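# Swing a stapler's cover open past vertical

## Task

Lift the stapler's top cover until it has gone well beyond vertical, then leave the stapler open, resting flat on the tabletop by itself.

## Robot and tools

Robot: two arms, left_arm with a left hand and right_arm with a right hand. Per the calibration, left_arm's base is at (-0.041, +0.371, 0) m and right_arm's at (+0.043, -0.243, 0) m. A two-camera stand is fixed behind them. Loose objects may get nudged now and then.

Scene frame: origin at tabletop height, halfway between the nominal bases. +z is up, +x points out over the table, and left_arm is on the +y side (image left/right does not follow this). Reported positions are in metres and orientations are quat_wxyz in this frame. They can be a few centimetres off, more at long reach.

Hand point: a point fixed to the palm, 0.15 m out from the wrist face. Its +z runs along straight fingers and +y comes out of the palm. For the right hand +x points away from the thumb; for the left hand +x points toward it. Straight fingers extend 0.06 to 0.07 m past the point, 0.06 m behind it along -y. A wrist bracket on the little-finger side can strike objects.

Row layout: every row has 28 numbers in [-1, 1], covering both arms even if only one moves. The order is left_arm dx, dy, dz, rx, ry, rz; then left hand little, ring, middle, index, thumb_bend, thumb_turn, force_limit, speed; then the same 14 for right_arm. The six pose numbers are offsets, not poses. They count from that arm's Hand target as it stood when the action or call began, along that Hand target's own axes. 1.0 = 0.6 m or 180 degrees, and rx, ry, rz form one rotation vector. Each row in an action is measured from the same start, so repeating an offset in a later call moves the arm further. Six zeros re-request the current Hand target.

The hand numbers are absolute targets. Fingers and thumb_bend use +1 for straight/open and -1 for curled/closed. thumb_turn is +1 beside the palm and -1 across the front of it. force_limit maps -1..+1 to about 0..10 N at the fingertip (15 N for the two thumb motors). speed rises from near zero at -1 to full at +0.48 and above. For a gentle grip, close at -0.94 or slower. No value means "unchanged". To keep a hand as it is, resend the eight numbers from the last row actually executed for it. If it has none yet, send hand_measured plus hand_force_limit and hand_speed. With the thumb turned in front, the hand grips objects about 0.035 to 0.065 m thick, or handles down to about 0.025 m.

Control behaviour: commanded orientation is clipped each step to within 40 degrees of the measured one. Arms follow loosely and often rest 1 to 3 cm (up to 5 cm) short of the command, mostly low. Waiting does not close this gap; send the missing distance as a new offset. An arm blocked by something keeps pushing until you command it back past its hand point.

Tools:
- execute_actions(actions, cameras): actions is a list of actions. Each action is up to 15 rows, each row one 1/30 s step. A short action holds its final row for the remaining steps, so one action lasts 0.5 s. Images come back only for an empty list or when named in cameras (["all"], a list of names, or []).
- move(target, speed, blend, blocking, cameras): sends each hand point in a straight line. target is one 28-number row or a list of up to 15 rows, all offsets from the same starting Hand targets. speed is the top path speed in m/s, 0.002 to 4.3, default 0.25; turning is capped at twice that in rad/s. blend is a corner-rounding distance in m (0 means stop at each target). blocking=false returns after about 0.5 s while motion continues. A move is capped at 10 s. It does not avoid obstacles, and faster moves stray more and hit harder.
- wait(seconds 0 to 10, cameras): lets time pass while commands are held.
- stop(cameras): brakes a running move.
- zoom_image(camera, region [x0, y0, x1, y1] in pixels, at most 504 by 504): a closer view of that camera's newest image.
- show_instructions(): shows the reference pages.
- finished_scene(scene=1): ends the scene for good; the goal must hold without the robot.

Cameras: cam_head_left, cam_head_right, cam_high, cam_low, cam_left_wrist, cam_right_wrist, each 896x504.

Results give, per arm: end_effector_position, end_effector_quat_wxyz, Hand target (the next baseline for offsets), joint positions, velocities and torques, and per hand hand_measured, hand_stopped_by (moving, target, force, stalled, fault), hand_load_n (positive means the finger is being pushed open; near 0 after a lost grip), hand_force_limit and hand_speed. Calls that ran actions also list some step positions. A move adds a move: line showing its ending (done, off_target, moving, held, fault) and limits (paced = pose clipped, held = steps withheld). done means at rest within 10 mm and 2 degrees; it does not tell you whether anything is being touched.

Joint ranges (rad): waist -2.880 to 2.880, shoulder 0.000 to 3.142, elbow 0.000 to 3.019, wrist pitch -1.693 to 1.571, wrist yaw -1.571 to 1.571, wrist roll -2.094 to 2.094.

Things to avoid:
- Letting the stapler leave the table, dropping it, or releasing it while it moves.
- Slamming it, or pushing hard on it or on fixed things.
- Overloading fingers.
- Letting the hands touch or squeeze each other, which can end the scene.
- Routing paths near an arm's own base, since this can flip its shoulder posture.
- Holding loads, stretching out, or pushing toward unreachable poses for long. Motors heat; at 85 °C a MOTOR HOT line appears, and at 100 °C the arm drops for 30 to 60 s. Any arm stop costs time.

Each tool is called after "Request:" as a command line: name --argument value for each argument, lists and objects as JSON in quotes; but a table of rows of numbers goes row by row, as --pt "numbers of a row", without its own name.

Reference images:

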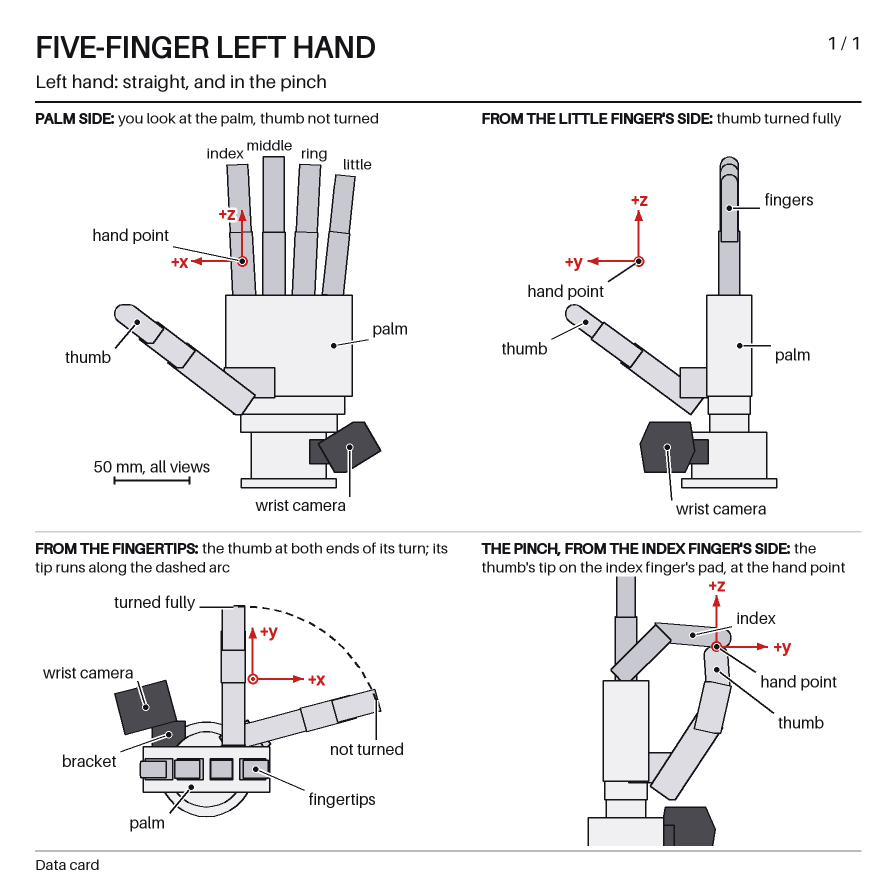

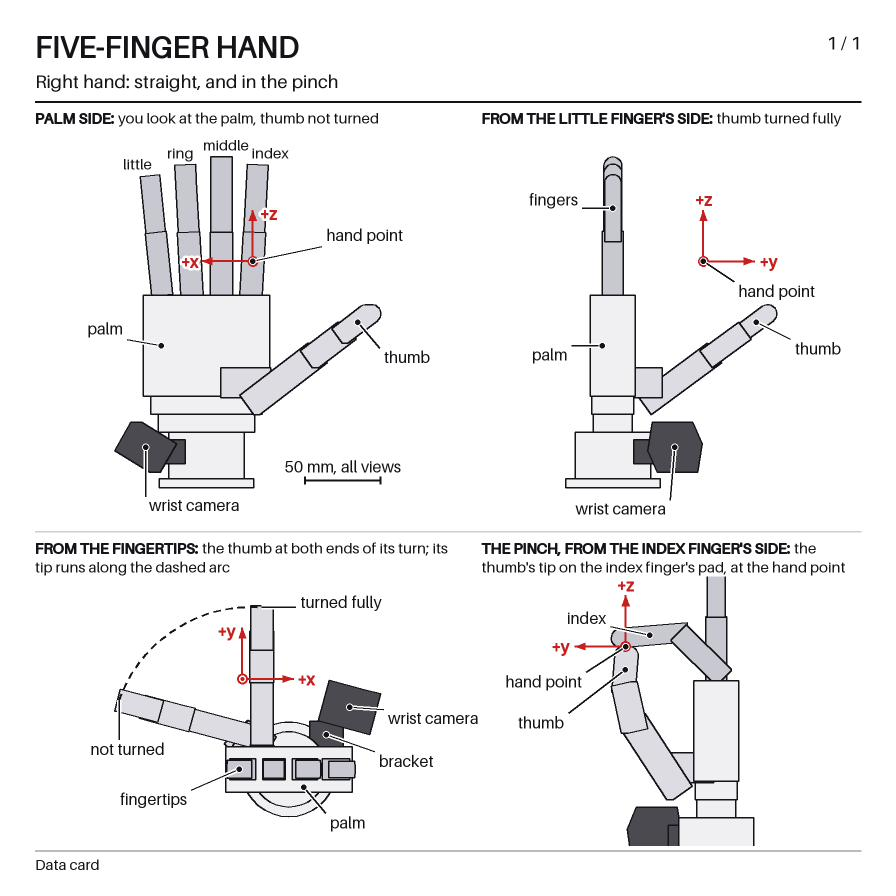

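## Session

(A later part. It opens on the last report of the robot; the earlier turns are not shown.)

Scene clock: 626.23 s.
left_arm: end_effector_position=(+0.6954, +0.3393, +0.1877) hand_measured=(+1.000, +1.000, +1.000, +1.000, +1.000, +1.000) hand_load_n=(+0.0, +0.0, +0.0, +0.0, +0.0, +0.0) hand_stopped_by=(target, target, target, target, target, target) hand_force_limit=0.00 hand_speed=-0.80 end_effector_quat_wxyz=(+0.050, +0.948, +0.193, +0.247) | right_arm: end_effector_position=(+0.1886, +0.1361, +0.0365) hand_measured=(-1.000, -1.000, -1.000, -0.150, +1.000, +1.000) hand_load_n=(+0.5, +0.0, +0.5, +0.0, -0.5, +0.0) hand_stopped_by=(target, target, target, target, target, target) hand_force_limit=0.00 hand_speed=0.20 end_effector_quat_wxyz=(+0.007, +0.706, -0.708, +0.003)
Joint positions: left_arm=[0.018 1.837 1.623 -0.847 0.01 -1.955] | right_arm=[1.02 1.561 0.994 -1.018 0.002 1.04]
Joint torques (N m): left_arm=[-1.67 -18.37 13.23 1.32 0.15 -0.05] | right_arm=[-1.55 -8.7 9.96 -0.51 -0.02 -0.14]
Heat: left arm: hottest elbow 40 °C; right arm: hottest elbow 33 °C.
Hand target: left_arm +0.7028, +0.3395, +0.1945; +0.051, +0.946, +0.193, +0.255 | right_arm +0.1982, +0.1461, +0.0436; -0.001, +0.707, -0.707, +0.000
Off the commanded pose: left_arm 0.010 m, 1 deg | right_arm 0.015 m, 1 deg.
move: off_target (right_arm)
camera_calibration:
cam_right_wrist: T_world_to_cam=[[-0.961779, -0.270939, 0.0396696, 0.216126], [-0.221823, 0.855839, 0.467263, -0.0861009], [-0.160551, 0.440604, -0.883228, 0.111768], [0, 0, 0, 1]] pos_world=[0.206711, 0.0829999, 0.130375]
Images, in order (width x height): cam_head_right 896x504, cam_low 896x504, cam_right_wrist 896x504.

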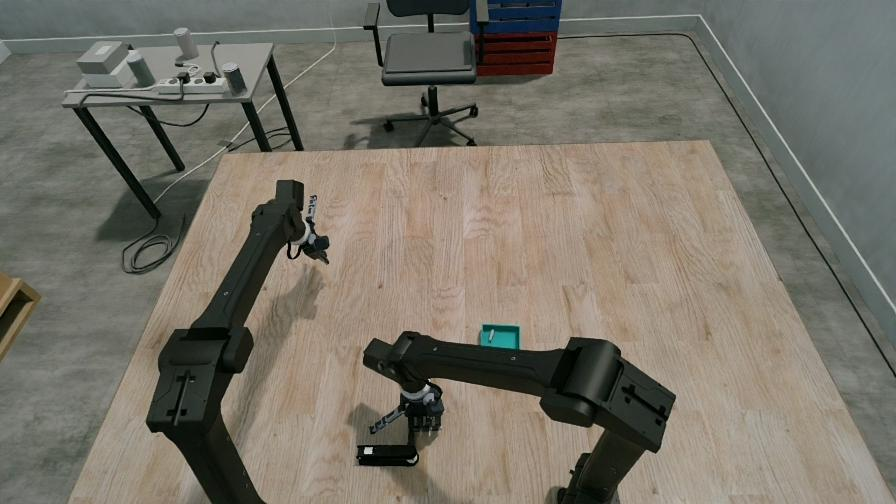

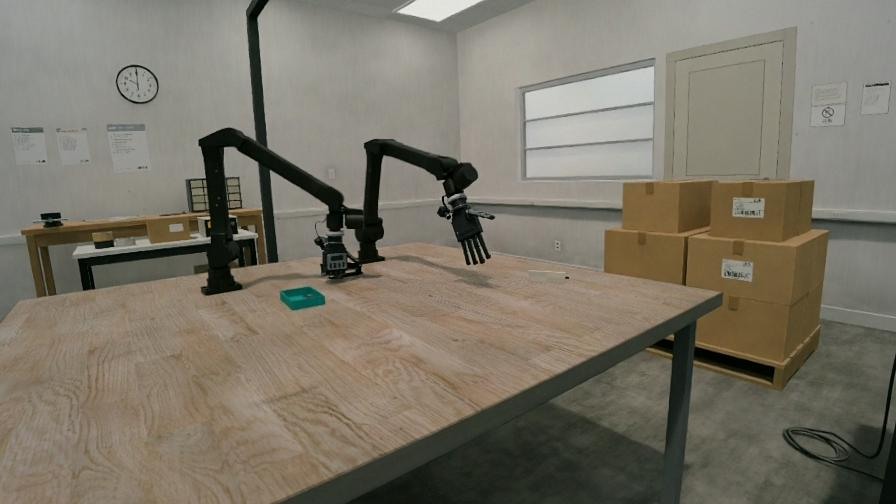

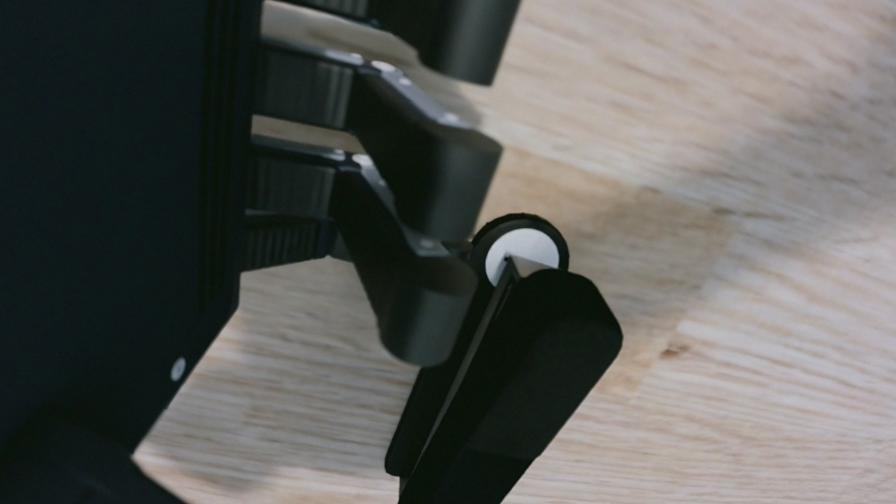

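Request:
move --target '[0,0,0,0,0,0,1,1,1,1,1,1,0,-0.8,-0.003,0.063,-0.006,0,0,0,-1,-1,-1,-0.15,1,1,0,0.2]' --speed 0.06 --cameras '["cam_low","cam_head_right","cam_right_wrist"]'

Request:
zoom_image --camera "cam_low" --region '[310, 230, 390, 290]'

Request:
zoom_image --camera "cam_head_right" --region '[330, 380, 450, 490]'

Scene clock: 641.73 s.
left_arm: end_effector_position=(+0.6954, +0.3393, +0.1877) hand_measured=(+1.000, +1.000, +1.000, +1.000, +1.000, +1.000) hand_load_n=(+0.0, +0.0, +0.0, +0.0, +0.0, +0.0) hand_stopped_by=(target, target, target, target, target, target) hand_force_limit=0.00 hand_speed=-0.80 end_effector_quat_wxyz=(+0.050, +0.948, +0.193, +0.247) | right_arm: end_effector_position=(+0.1691, +0.1480, +0.0459) hand_measured=(-1.000, -1.000, -1.000, -0.150, +1.000, +1.000) hand_load_n=(+0.5, +0.0, +0.5, +0.5, +0.0, +0.0) hand_stopped_by=(target, target, target, target, target, target) hand_force_limit=0.00 hand_speed=0.20 end_effector_quat_wxyz=(-0.004, +0.707, -0.707, +0.000)
Joint positions: left_arm=[0.018 1.837 1.623 -0.847 0.01 -1.955] | right_arm=[1.076 1.535 0.993 -1.021 0.002 1.094]
Joint velocities: left_arm=[0.005 -0.015 0.002 -0.007 -0.007 -0.154] | right_arm=[within noise]
Joint torques (N m): left_arm=[-1.44 -18.96 13.12 1.37 0.14 -0.04] | right_arm=[1.08 -10.29 7.23 -0.4 -0.08 0.14]
Heat: left arm: hottest elbow 41 °C; right arm: hottest elbow 34 °C.
Hand target: left_arm +0.7028, +0.3395, +0.1945; +0.051, +0.946, +0.193, +0.255 | right_arm +0.1603, +0.1478, +0.0470; +0.000, +0.707, -0.707, +0.000
Off the commanded pose: left_arm 0.010 m, 1 deg | right_arm 0.009 m, 0 deg.
move: done
camera_calibration:
cam_right_wrist: T_world_to_cam=[[-0.961409, -0.274107, 0.0236013, 0.201372], [-0.229425, 0.846112, 0.481101, -0.102911], [-0.151843, 0.45712, -0.876347, 0.107664], [0, 0, 0, 1]] pos_world=[0.186339, 0.0930564, 0.139109]
Images, in order (width x height): cam_head_right 896x504, cam_low 896x504, cam_right_wrist 896x504.

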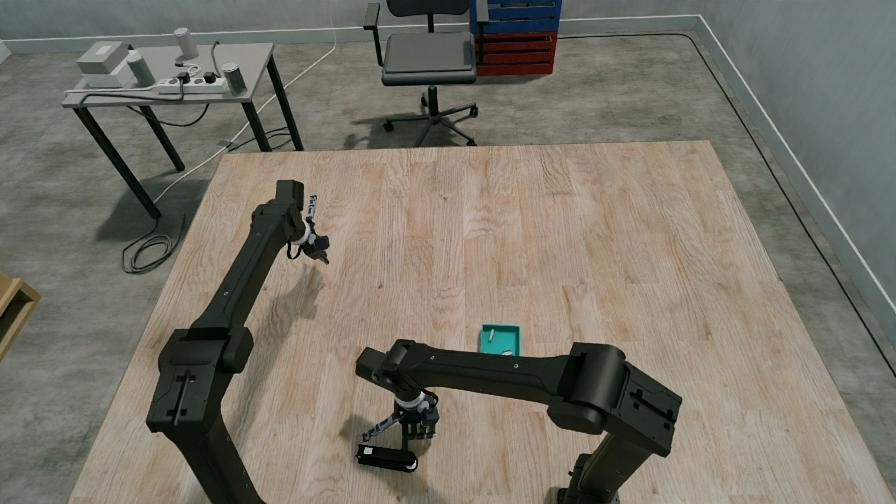

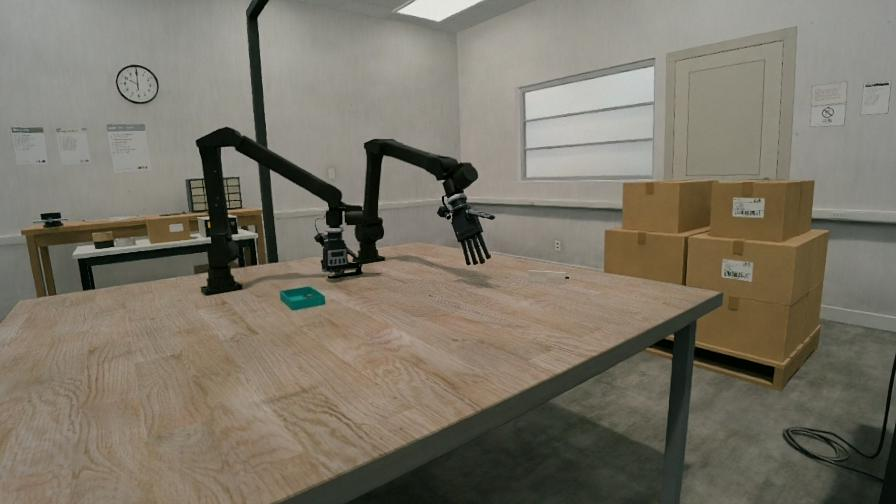

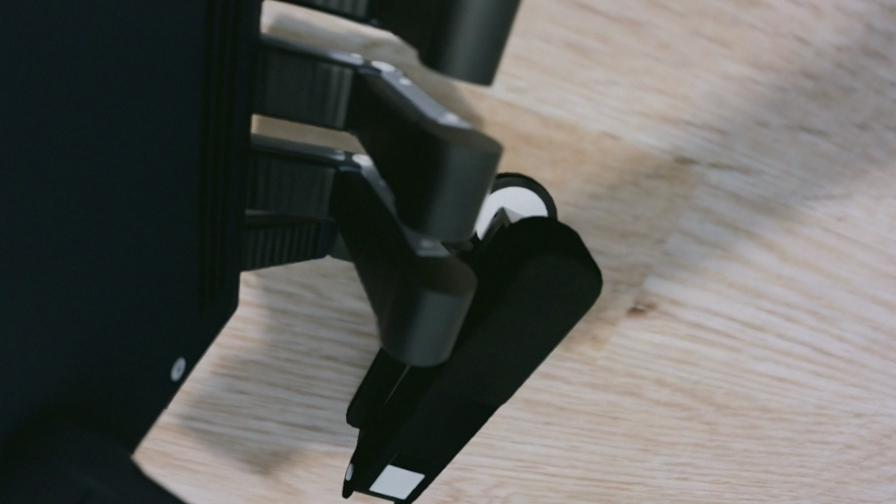

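Scaled by 6.300 from the camera's 896x504 image, which has a finer 1280x720 frame.

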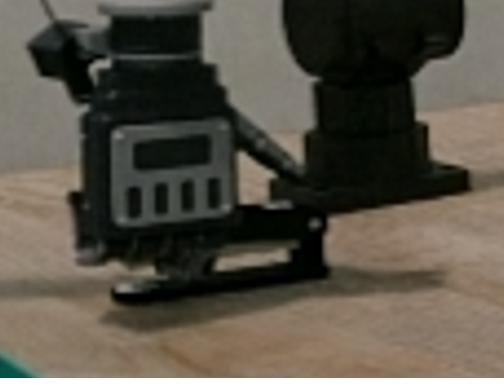

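Scaled by 4.200 from the camera's 896x504 image, which has a finer 1280x720 frame.

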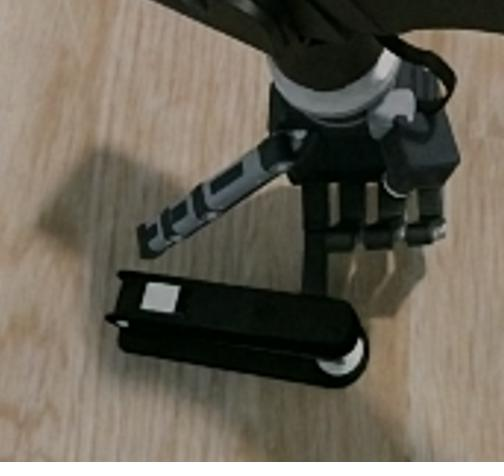

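Request:
move --target '[0,0,0,0,0,0,1,1,1,1,1,1,0,-0.8,0.005,-0.018,0.018,0,0,0,-1,-1,-1,-0.15,1,1,0,0.2]' --speed 0.06 --cameras '["cam_low","cam_head_right","cam_right_wrist"]'

Request:
zoom_image --camera "cam_low" --region '[310, 230, 390, 290]'

Scene clock: 701.10 s.
left_arm: end_effector_position=(+0.6954, +0.3393, +0.1877) hand_measured=(+1.000, +1.000, +1.000, +1.000, +1.000, +1.000) hand_load_n=(+0.0, +0.0, +0.0, +0.0, +0.0, +0.0) hand_stopped_by=(target, target, target, target, target, target) hand_force_limit=0.00 hand_speed=-0.80 end_effector_quat_wxyz=(+0.050, +0.948, +0.193, +0.247) | right_arm: end_effector_position=(+0.1690, +0.1477, +0.0433) hand_measured=(-1.000, -1.000, -1.000, -0.150, +1.000, +1.000) hand_load_n=(+0.0, +0.0, +0.0, +0.0, +0.0, +0.0) hand_stopped_by=(target, target, target, target, target, target) hand_force_limit=0.00 hand_speed=0.20 end_effector_quat_wxyz=(-0.006, +0.707, -0.707, -0.001)
Joint positions: left_arm=[0.018 1.837 1.623 -0.847 0.01 -1.955] | right_arm=[1.076 1.535 0.985 -1.009 0.002 1.094]
Joint torques (N m): left_arm=[-1.32 -19.37 13.46 1.47 0.18 -0.06] | right_arm=[-1.03 -8.41 6.97 0.25 -0.09 -0.09]
Heat: left arm: hottest elbow 41 °C; right arm: hottest elbow 33 °C.
Hand target: left_arm +0.7028, +0.3395, +0.1945; +0.051, +0.946, +0.193, +0.255 | right_arm +0.1711, +0.1449, +0.0363; +0.000, +0.707, -0.707, +0.000
Off the commanded pose: left_arm 0.010 m, 1 deg | right_arm 0.008 m, 1 deg.
move: done
camera_calibration:
cam_right_wrist: T_world_to_cam=[[-0.961679, -0.273412, 0.0204875, 0.201282], [-0.229741, 0.844343, 0.484049, -0.101254], [-0.149643, 0.460793, -0.874801, 0.104513], [0, 0, 0, 1]] pos_world=[0.185946, 0.092367, 0.136316]
Images, in order (width x height): cam_head_right 896x504, cam_low 896x504, cam_right_wrist 896x504.

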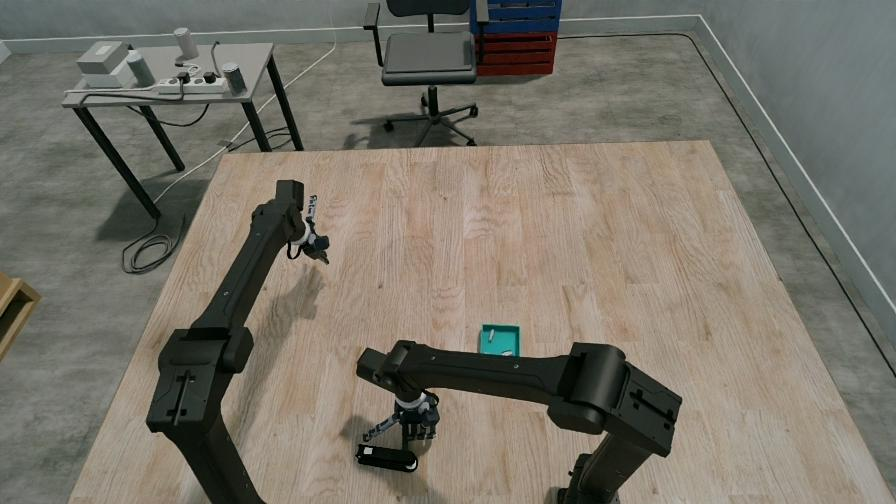

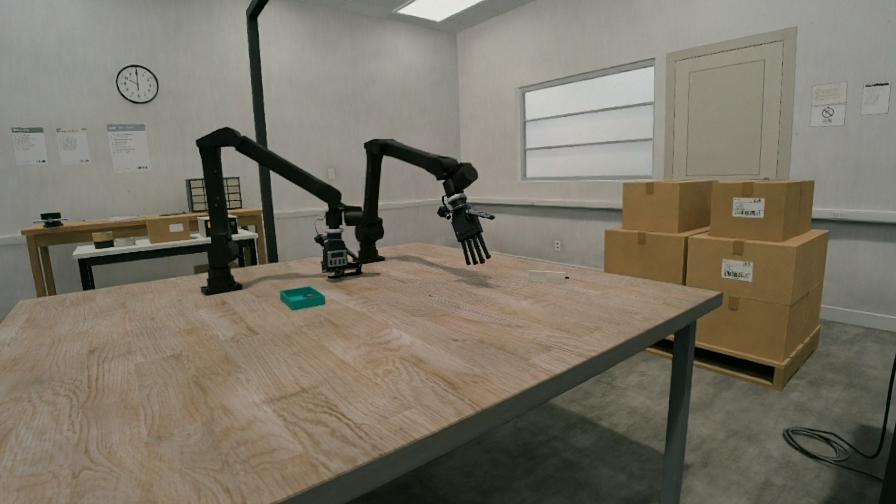

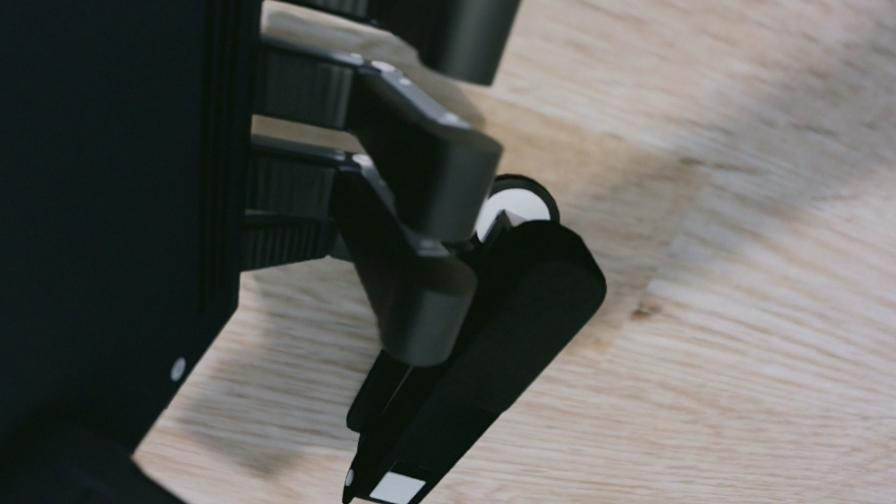

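Scaled by 6.300 from the camera's 896x504 image, which has a finer 1280x720 frame.

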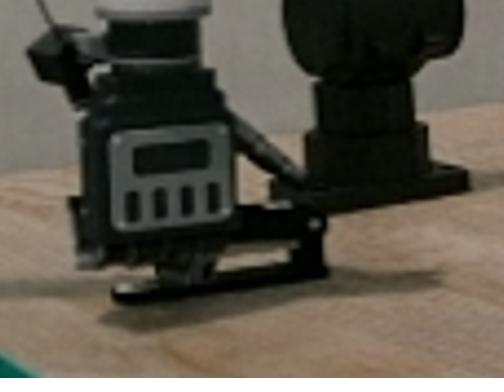

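Request:
move --target '[0,0,0,0,0,0,1,1,1,1,1,1,0,-0.8,0.004,-0.002,0.009,0,0,0,-1,-1,-1,-0.15,1,1,0,0.2]' --speed 0.06

Scene clock: 707.00 s.
left_arm: end_effector_position=(+0.6954, +0.3393, +0.1877) hand_measured=(+1.000, +1.000, +1.000, +1.000, +1.000, +1.000) hand_load_n=(+0.0, +0.0, +0.0, +0.0, +0.0, +0.0) hand_stopped_by=(target, target, target, target, target, target) hand_force_limit=0.00 hand_speed=-0.80 end_effector_quat_wxyz=(+0.050, +0.948, +0.193, +0.247) | right_arm: end_effector_position=(+0.1688, +0.1453, +0.0386) hand_measured=(-1.000, -1.000, -1.000, -0.150, +1.000, +1.000) hand_load_n=(+0.0, +0.0, +0.0, +0.0, +0.0, +0.0) hand_stopped_by=(target, target, target, target, target, target) hand_force_limit=0.00 hand_speed=0.20 end_effector_quat_wxyz=(-0.006, +0.706, -0.708, -0.001)
Joint positions: left_arm=[0.018 1.837 1.623 -0.847 0.01 -1.955] | right_arm=[1.074 1.537 0.972 -0.994 0.002 1.094]
Joint torques (N m): left_arm=[-1.49 -19.37 13.38 1.44 0.13 -0.06] | right_arm=[-1.61 -8.12 7.15 0.25 -0.05 -0.13]
Heat: left arm: hottest elbow 41 °C; right arm: hottest elbow 33 °C.
Hand target: left_arm +0.7028, +0.3395, +0.1945; +0.051, +0.946, +0.193, +0.255 | right_arm +0.1724, +0.1425, +0.0309; -0.001, +0.707, -0.707, +0.000
Off the commanded pose: left_arm 0.010 m, 1 deg | right_arm 0.009 m, 1 deg.
move: done

Request:
move --target '[0,0,0,0,0,0,1,1,1,1,1,1,0,-0.8,0.0,0.045,-0.004,0,0,0,-1,-1,-1,-0.15,1,1,0,0.2]' --speed 0.06 --cameras '["cam_low","cam_head_right","cam_right_wrist"]'

Request:
zoom_image --camera "cam_low" --region '[310, 230, 390, 290]'

Request:
zoom_image --camera "cam_head_right" --region '[330, 380, 450, 490]'

Scene clock: 718.17 s.
left_arm: end_effector_position=(+0.6954, +0.3393, +0.1877) hand_measured=(+1.000, +1.000, +1.000, +1.000, +1.000, +1.000) hand_load_n=(+0.0, +0.0, +0.0, +0.0, +0.0, +0.0) hand_stopped_by=(target, target, target, target, target, target) hand_force_limit=0.00 hand_speed=-0.80 end_effector_quat_wxyz=(+0.050, +0.948, +0.193, +0.247) | right_arm: end_effector_position=(+0.1515, +0.1416, +0.0359) hand_measured=(-1.000, -1.000, -1.000, -0.150, +1.000, +1.000) hand_load_n=(+0.0, +0.0, +0.0, -2.0, -0.5, +0.0) hand_stopped_by=(target, target, target, target, target, target) hand_force_limit=0.00 hand_speed=0.20 end_effector_quat_wxyz=(-0.001, +0.709, -0.705, +0.001)
Joint positions: left_arm=[0.018 1.837 1.623 -0.847 0.01 -1.955] | right_arm=[1.109 1.522 0.947 -0.993 0.002 1.121]
Joint torques (N m): left_arm=[-1.67 -18.55 13.33 1.32 0.17 -0.05] | right_arm=[0.5 -9.41 6.42 0.14 -0.07 0.15]
Heat: left arm: hottest elbow 41 °C; right arm: hottest elbow 33 °C.
Hand target: left_arm +0.7028, +0.3395, +0.1945; +0.051, +0.946, +0.193, +0.255 | right_arm +0.1454, +0.1425, +0.0333; -0.001, +0.707, -0.707, +0.000
Off the commanded pose: left_arm 0.010 m, 1 deg | right_arm 0.007 m, 0 deg.
move: done
camera_calibration:
cam_right_wrist: T_world_to_cam=[[-0.960085, -0.278379, 0.0272446, 0.183212], [-0.232118, 0.847291, 0.477724, -0.0962813], [-0.156072, 0.452331, -0.878088, 0.100442], [0, 0, 0, 1]] pos_world=[0.169226, 0.0871477, 0.129201]
Images, in order (width x height): cam_head_right 896x504, cam_low 896x504, cam_right_wrist 896x504.

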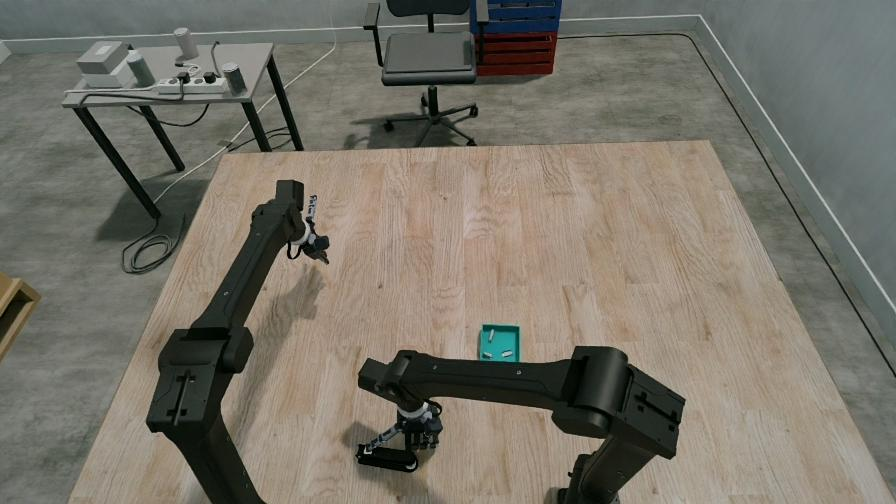

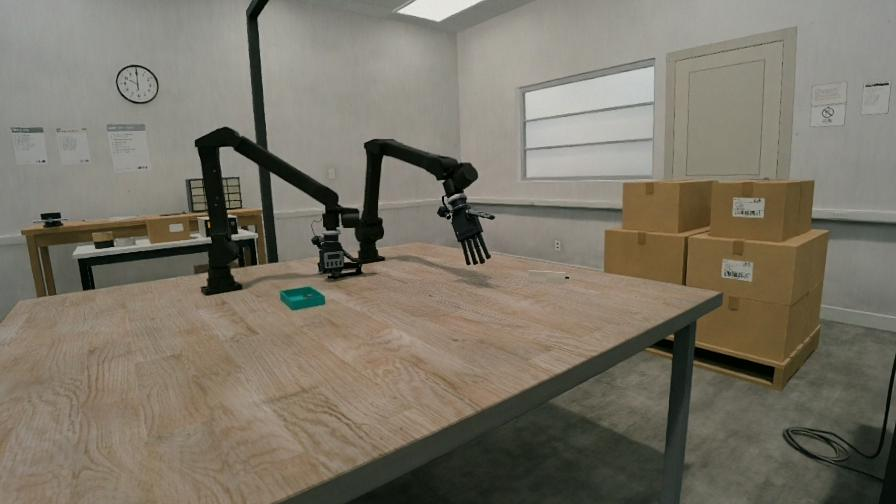

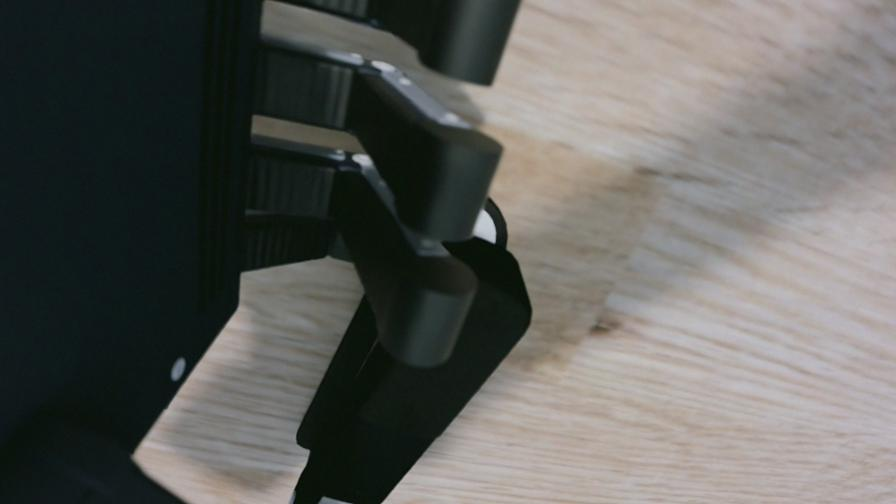

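Scaled by 6.300 from the camera's 896x504 image, which has a finer 1280x720 frame.

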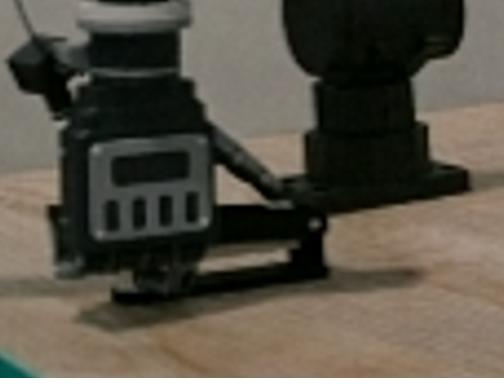

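Scaled by 4.200 from the camera's 896x504 image, which has a finer 1280x720 frame.

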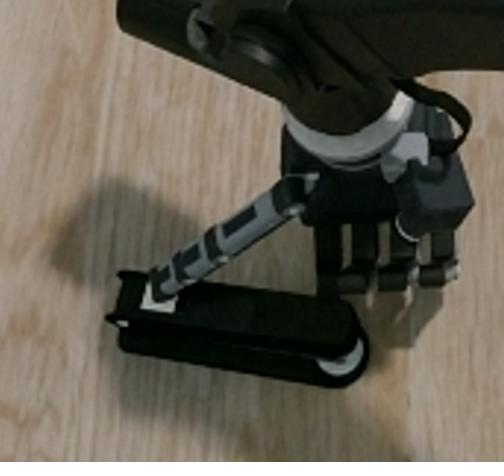

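Request:
move --pt "0 0 0 0 0 0 1 1 1 1 1 1 0 -0.8 0.0 0.0 -0.053 0 0 0 -1 -1 -1 -0.15 1 1 0 0.2" --pt "0 0 0 0 0 0 1 1 1 1 1 1 0 -0.8 -0.007 0.0 -0.103 0 0 0 -1 -1 -1 -0.15 1 1 0 0.2" --blend 0.01 --speed 0.06 --cameras '["all"]'

Request:
zoom_image --camera "cam_low" --region '[310, 210, 390, 290]'

Request:
zoom_image --camera "cam_head_right" --region '[330, 380, 450, 490]'

Scene clock: 760.23 s.
left_arm: end_effector_position=(+0.6954, +0.3393, +0.1877) hand_measured=(+1.000, +1.000, +1.000, +1.000, +1.000, +1.000) hand_load_n=(+0.0, +0.0, +0.0, +0.0, +0.0, -0.5) hand_stopped_by=(target, target, target, target, target, target) hand_force_limit=0.00 hand_speed=-0.80 end_effector_quat_wxyz=(+0.050, +0.948, +0.193, +0.247) | right_arm: end_effector_position=(+0.1427, +0.1263, +0.0746) hand_measured=(-1.000, -1.000, -1.000, -0.150, +1.000, +1.000) hand_load_n=(+0.0, +0.0, +0.0, +2.5, -0.5, +0.0) hand_stopped_by=(target, target, target, target, target, target) hand_force_limit=0.00 hand_speed=0.20 end_effector_quat_wxyz=(+0.023, +0.707, -0.707, +0.010)
Joint positions: left_arm=[0.018 1.837 1.623 -0.847 0.01 -1.955] | right_arm=[1.112 1.458 0.992 -1.155 0.002 1.131]
Joint torques (N m): left_arm=[-3.08 -18.78 13.14 1.13 0.13 -0.1] | right_arm=[0.73 -9.7 11.15 -0.55 -0.09 0.08]
Heat: left arm: hottest elbow 41 °C; right arm: hottest elbow 32 °C.
Hand target: left_arm +0.7028, +0.3395, +0.1945; +0.051, +0.946, +0.193, +0.255 | right_arm +0.1453, +0.1466, +0.0951; -0.001, +0.708, -0.707, +0.000
Off the commanded pose: left_arm 0.010 m, 1 deg | right_arm 0.029 m, 3 deg.
move: off_target (right_arm)
camera_calibration:
cam_right_wrist: T_world_to_cam=[[-0.960564, -0.271096, 0.0618362, 0.166043], [-0.217211, 0.870413, 0.441815, -0.106292], [-0.173597, 0.41096, -0.894972, 0.148978], [0, 0, 0, 1]] pos_world=[0.162269, 0.0763076, 0.170025]

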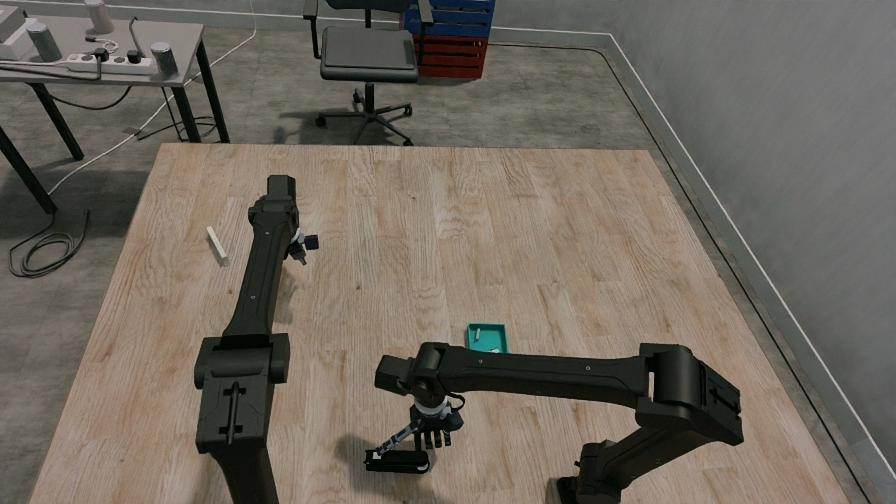

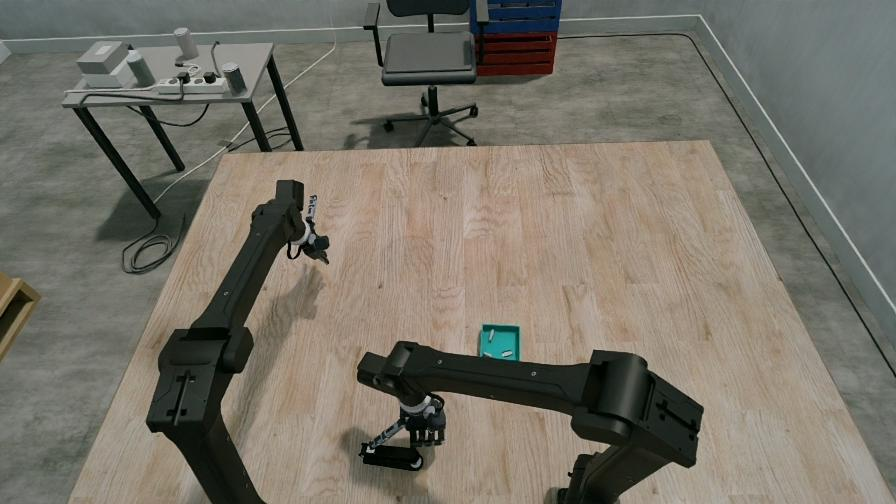

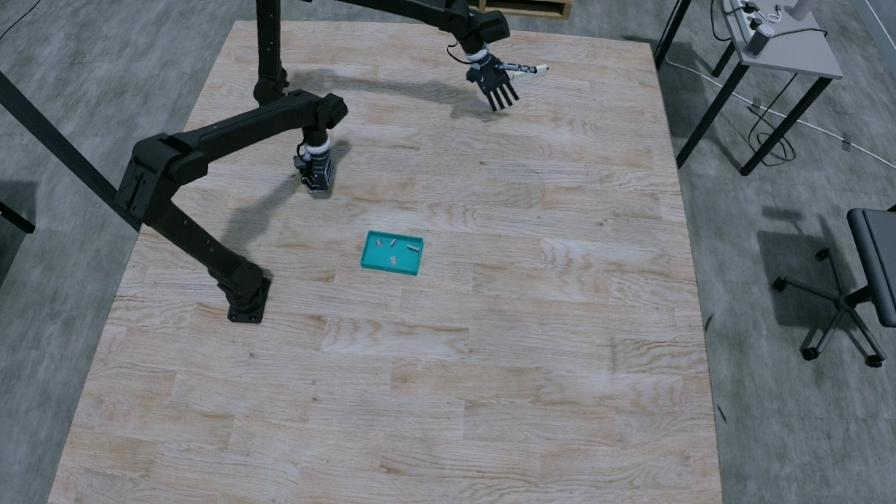

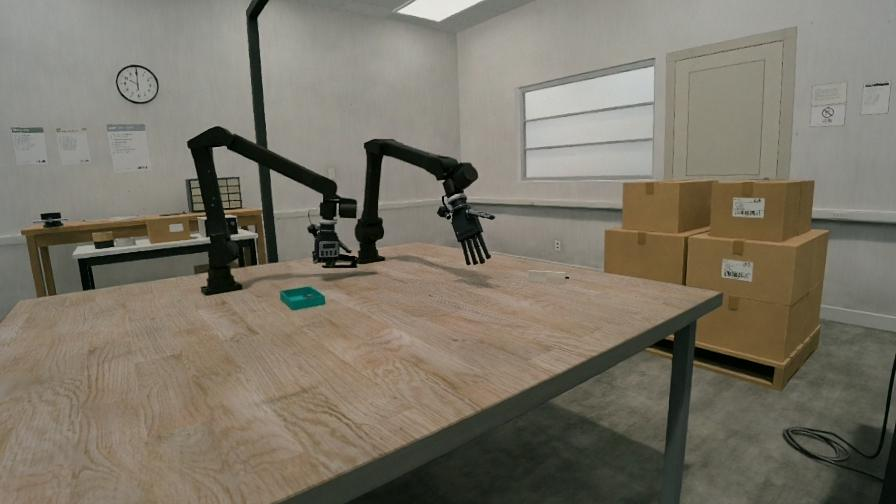

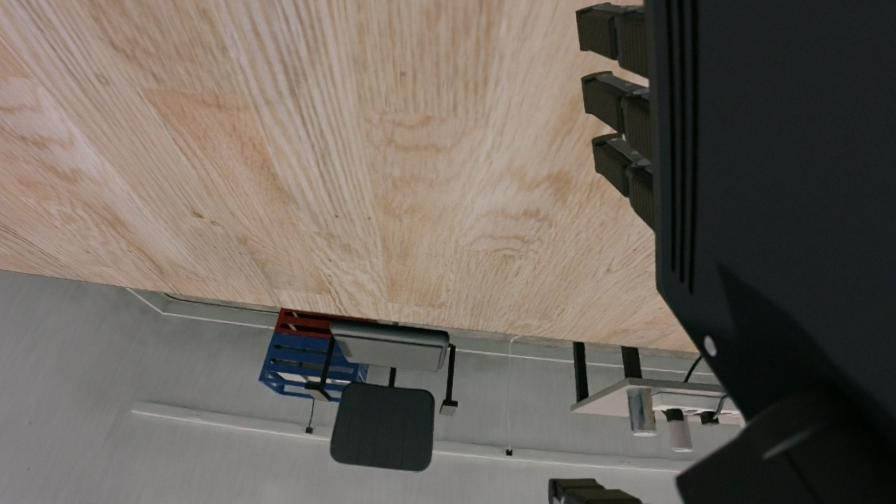

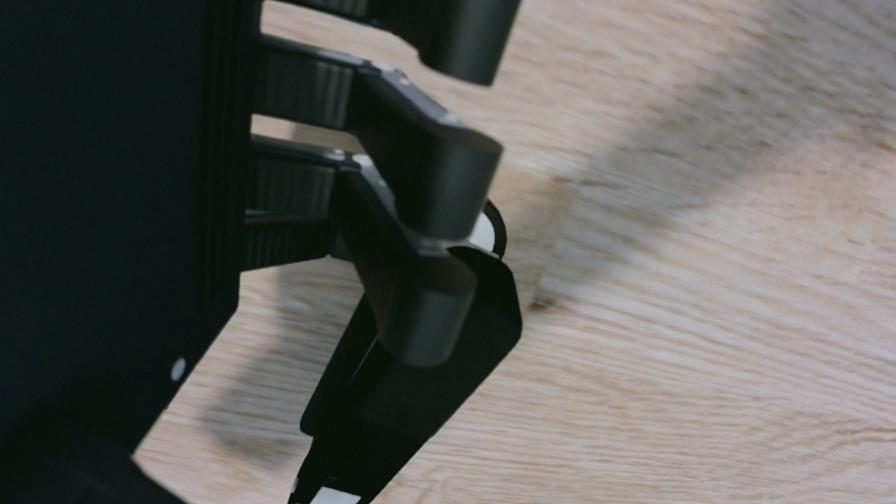

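Scaled by 6.300 from the camera's 896x504 image, which has a finer 1280x720 frame.

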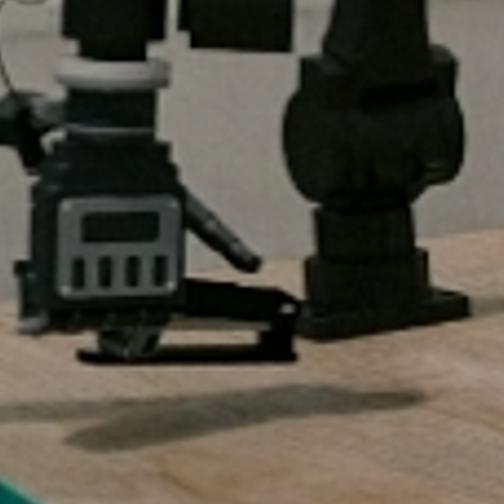

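Scaled by 4.200 from the camera's 896x504 image, which has a finer 1280x720 frame.

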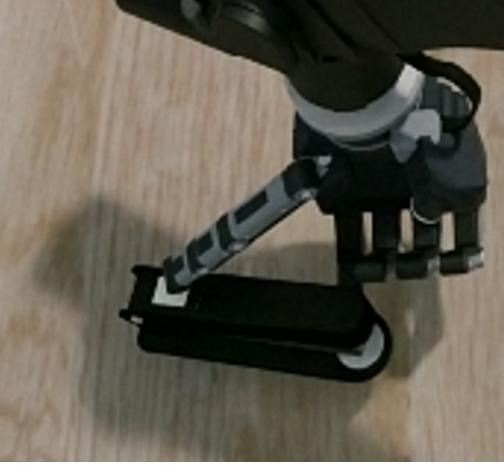

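Request:
move --target '[0,0,0,0,0,0,1,1,1,1,1,1,0,-0.8,0.01,0.0,0.1,0,0,0,-1,-1,-1,-0.15,1,1,0,0.2]' --speed 0.04 --cameras '["cam_low","cam_head_right","cam_right_wrist"]'

Request:
zoom_image --camera "cam_low" --region '[310, 210, 390, 290]'

Request:
zoom_image --camera "cam_head_right" --region '[330, 380, 450, 490]'

Scene clock: 886.00 s.
left_arm: end_effector_position=(+0.6954, +0.3393, +0.1877) hand_measured=(+1.000, +1.000, +1.000, +1.000, +1.000, +1.000) hand_load_n=(+0.0, +0.0, +0.0, +0.0, +0.0, +0.0) hand_stopped_by=(target, target, target, target, target, target) hand_force_limit=0.00 hand_speed=-0.80 end_effector_quat_wxyz=(+0.050, +0.948, +0.193, +0.247) | right_arm: end_effector_position=(+0.1470, +0.1354, +0.0384) hand_measured=(-1.000, -1.000, -1.000, -0.150, +1.000, +1.000) hand_load_n=(+0.0, +0.0, +0.0, +1.5, +0.0, +0.0) hand_stopped_by=(target, target, target, target, target, target) hand_force_limit=0.00 hand_speed=0.20 end_effector_quat_wxyz=(+0.001, +0.707, -0.707, +0.002)
Joint positions: left_arm=[0.018 1.837 1.623 -0.847 0.01 -1.955] | right_arm=[1.112 1.503 0.932 -1.004 0.002 1.131]
Joint torques (N m): left_arm=[-1.96 -19.14 13.3 1.43 0.12 -0.12] | right_arm=[0.09 -8.41 7.58 0.51 -0.07 0.08]
Heat: left arm: hottest elbow 42 °C; right arm: hottest elbow 36 °C.
Hand target: left_arm +0.7028, +0.3395, +0.1945; +0.051, +0.946, +0.193, +0.255 | right_arm +0.1453, +0.1406, +0.0350; +0.000, +0.707, -0.707, +0.000
Off the commanded pose: left_arm 0.010 m, 1 deg | right_arm 0.006 m, 0 deg.
move: done
camera_calibration:
cam_right_wrist: T_world_to_cam=[[-0.961601, -0.272697, 0.0309979, 0.176395], [-0.226075, 0.851069, 0.473891, -0.0945001], [-0.15561, 0.448686, -0.880038, 0.105197], [0, 0, 0, 1]] pos_world=[0.164627, 0.0813279, 0.131892]
Images, in order (width x height): cam_head_right 896x504, cam_low 896x504, cam_right_wrist 896x504.

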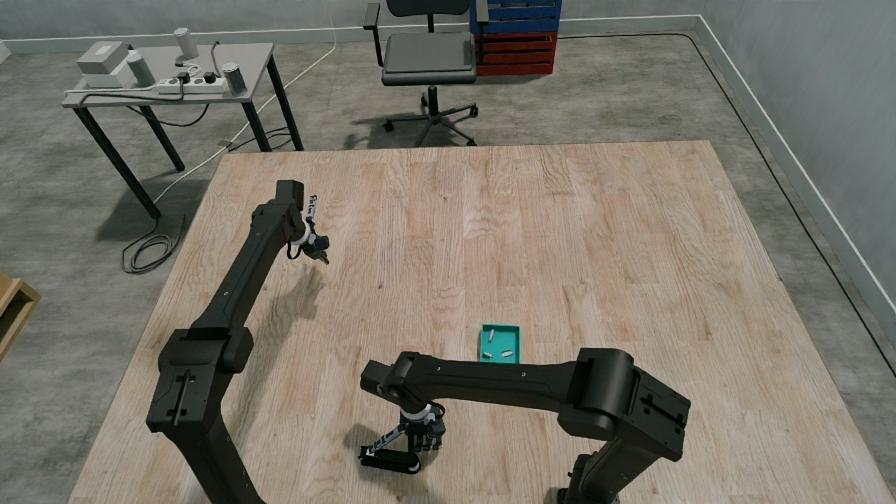

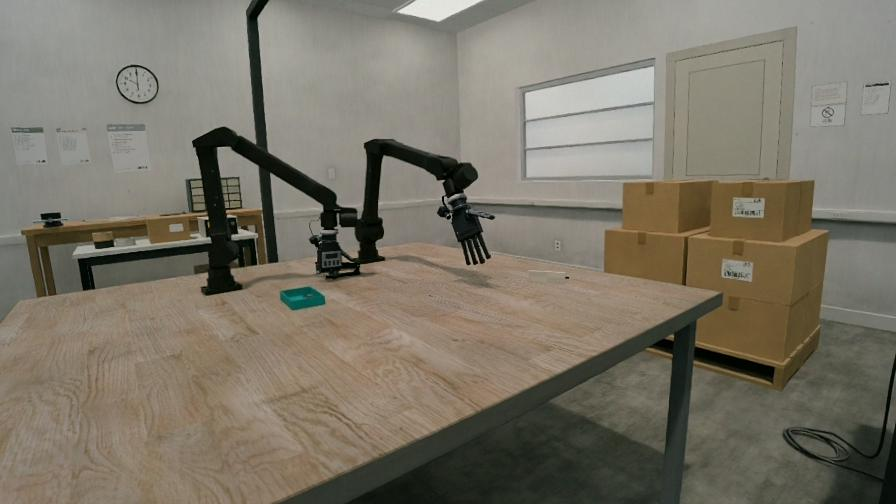

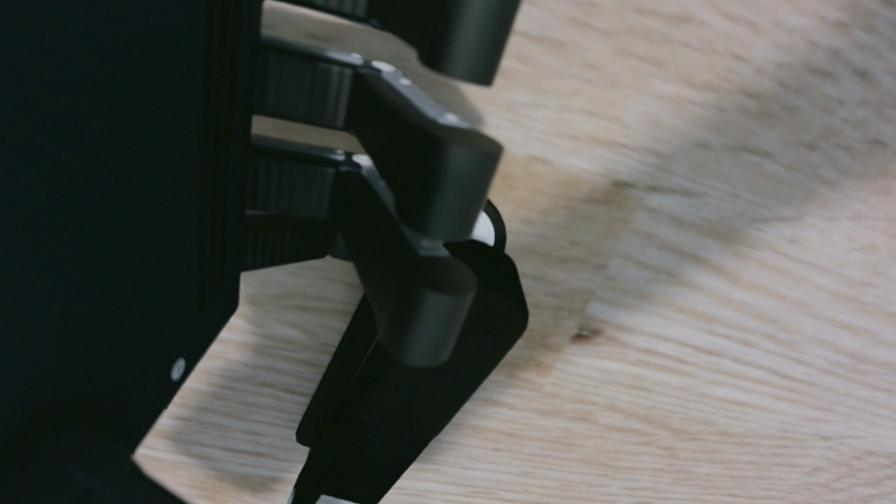

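Scaled by 6.300 from the camera's 896x504 image, which has a finer 1280x720 frame.

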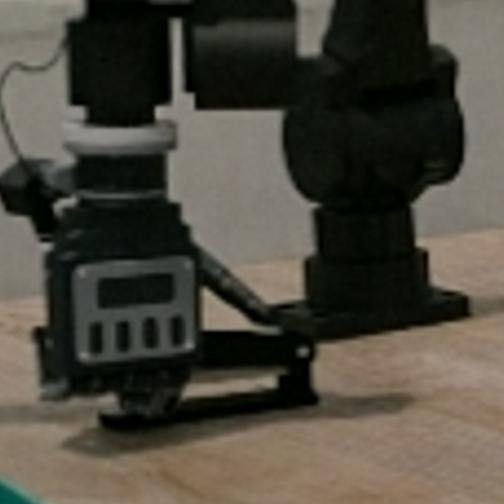

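Scaled by 4.200 from the camera's 896x504 image, which has a finer 1280x720 frame.

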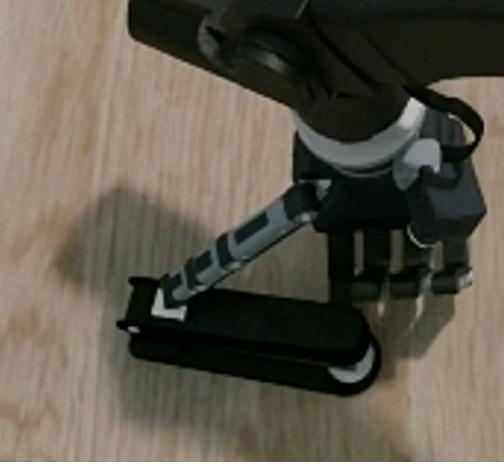

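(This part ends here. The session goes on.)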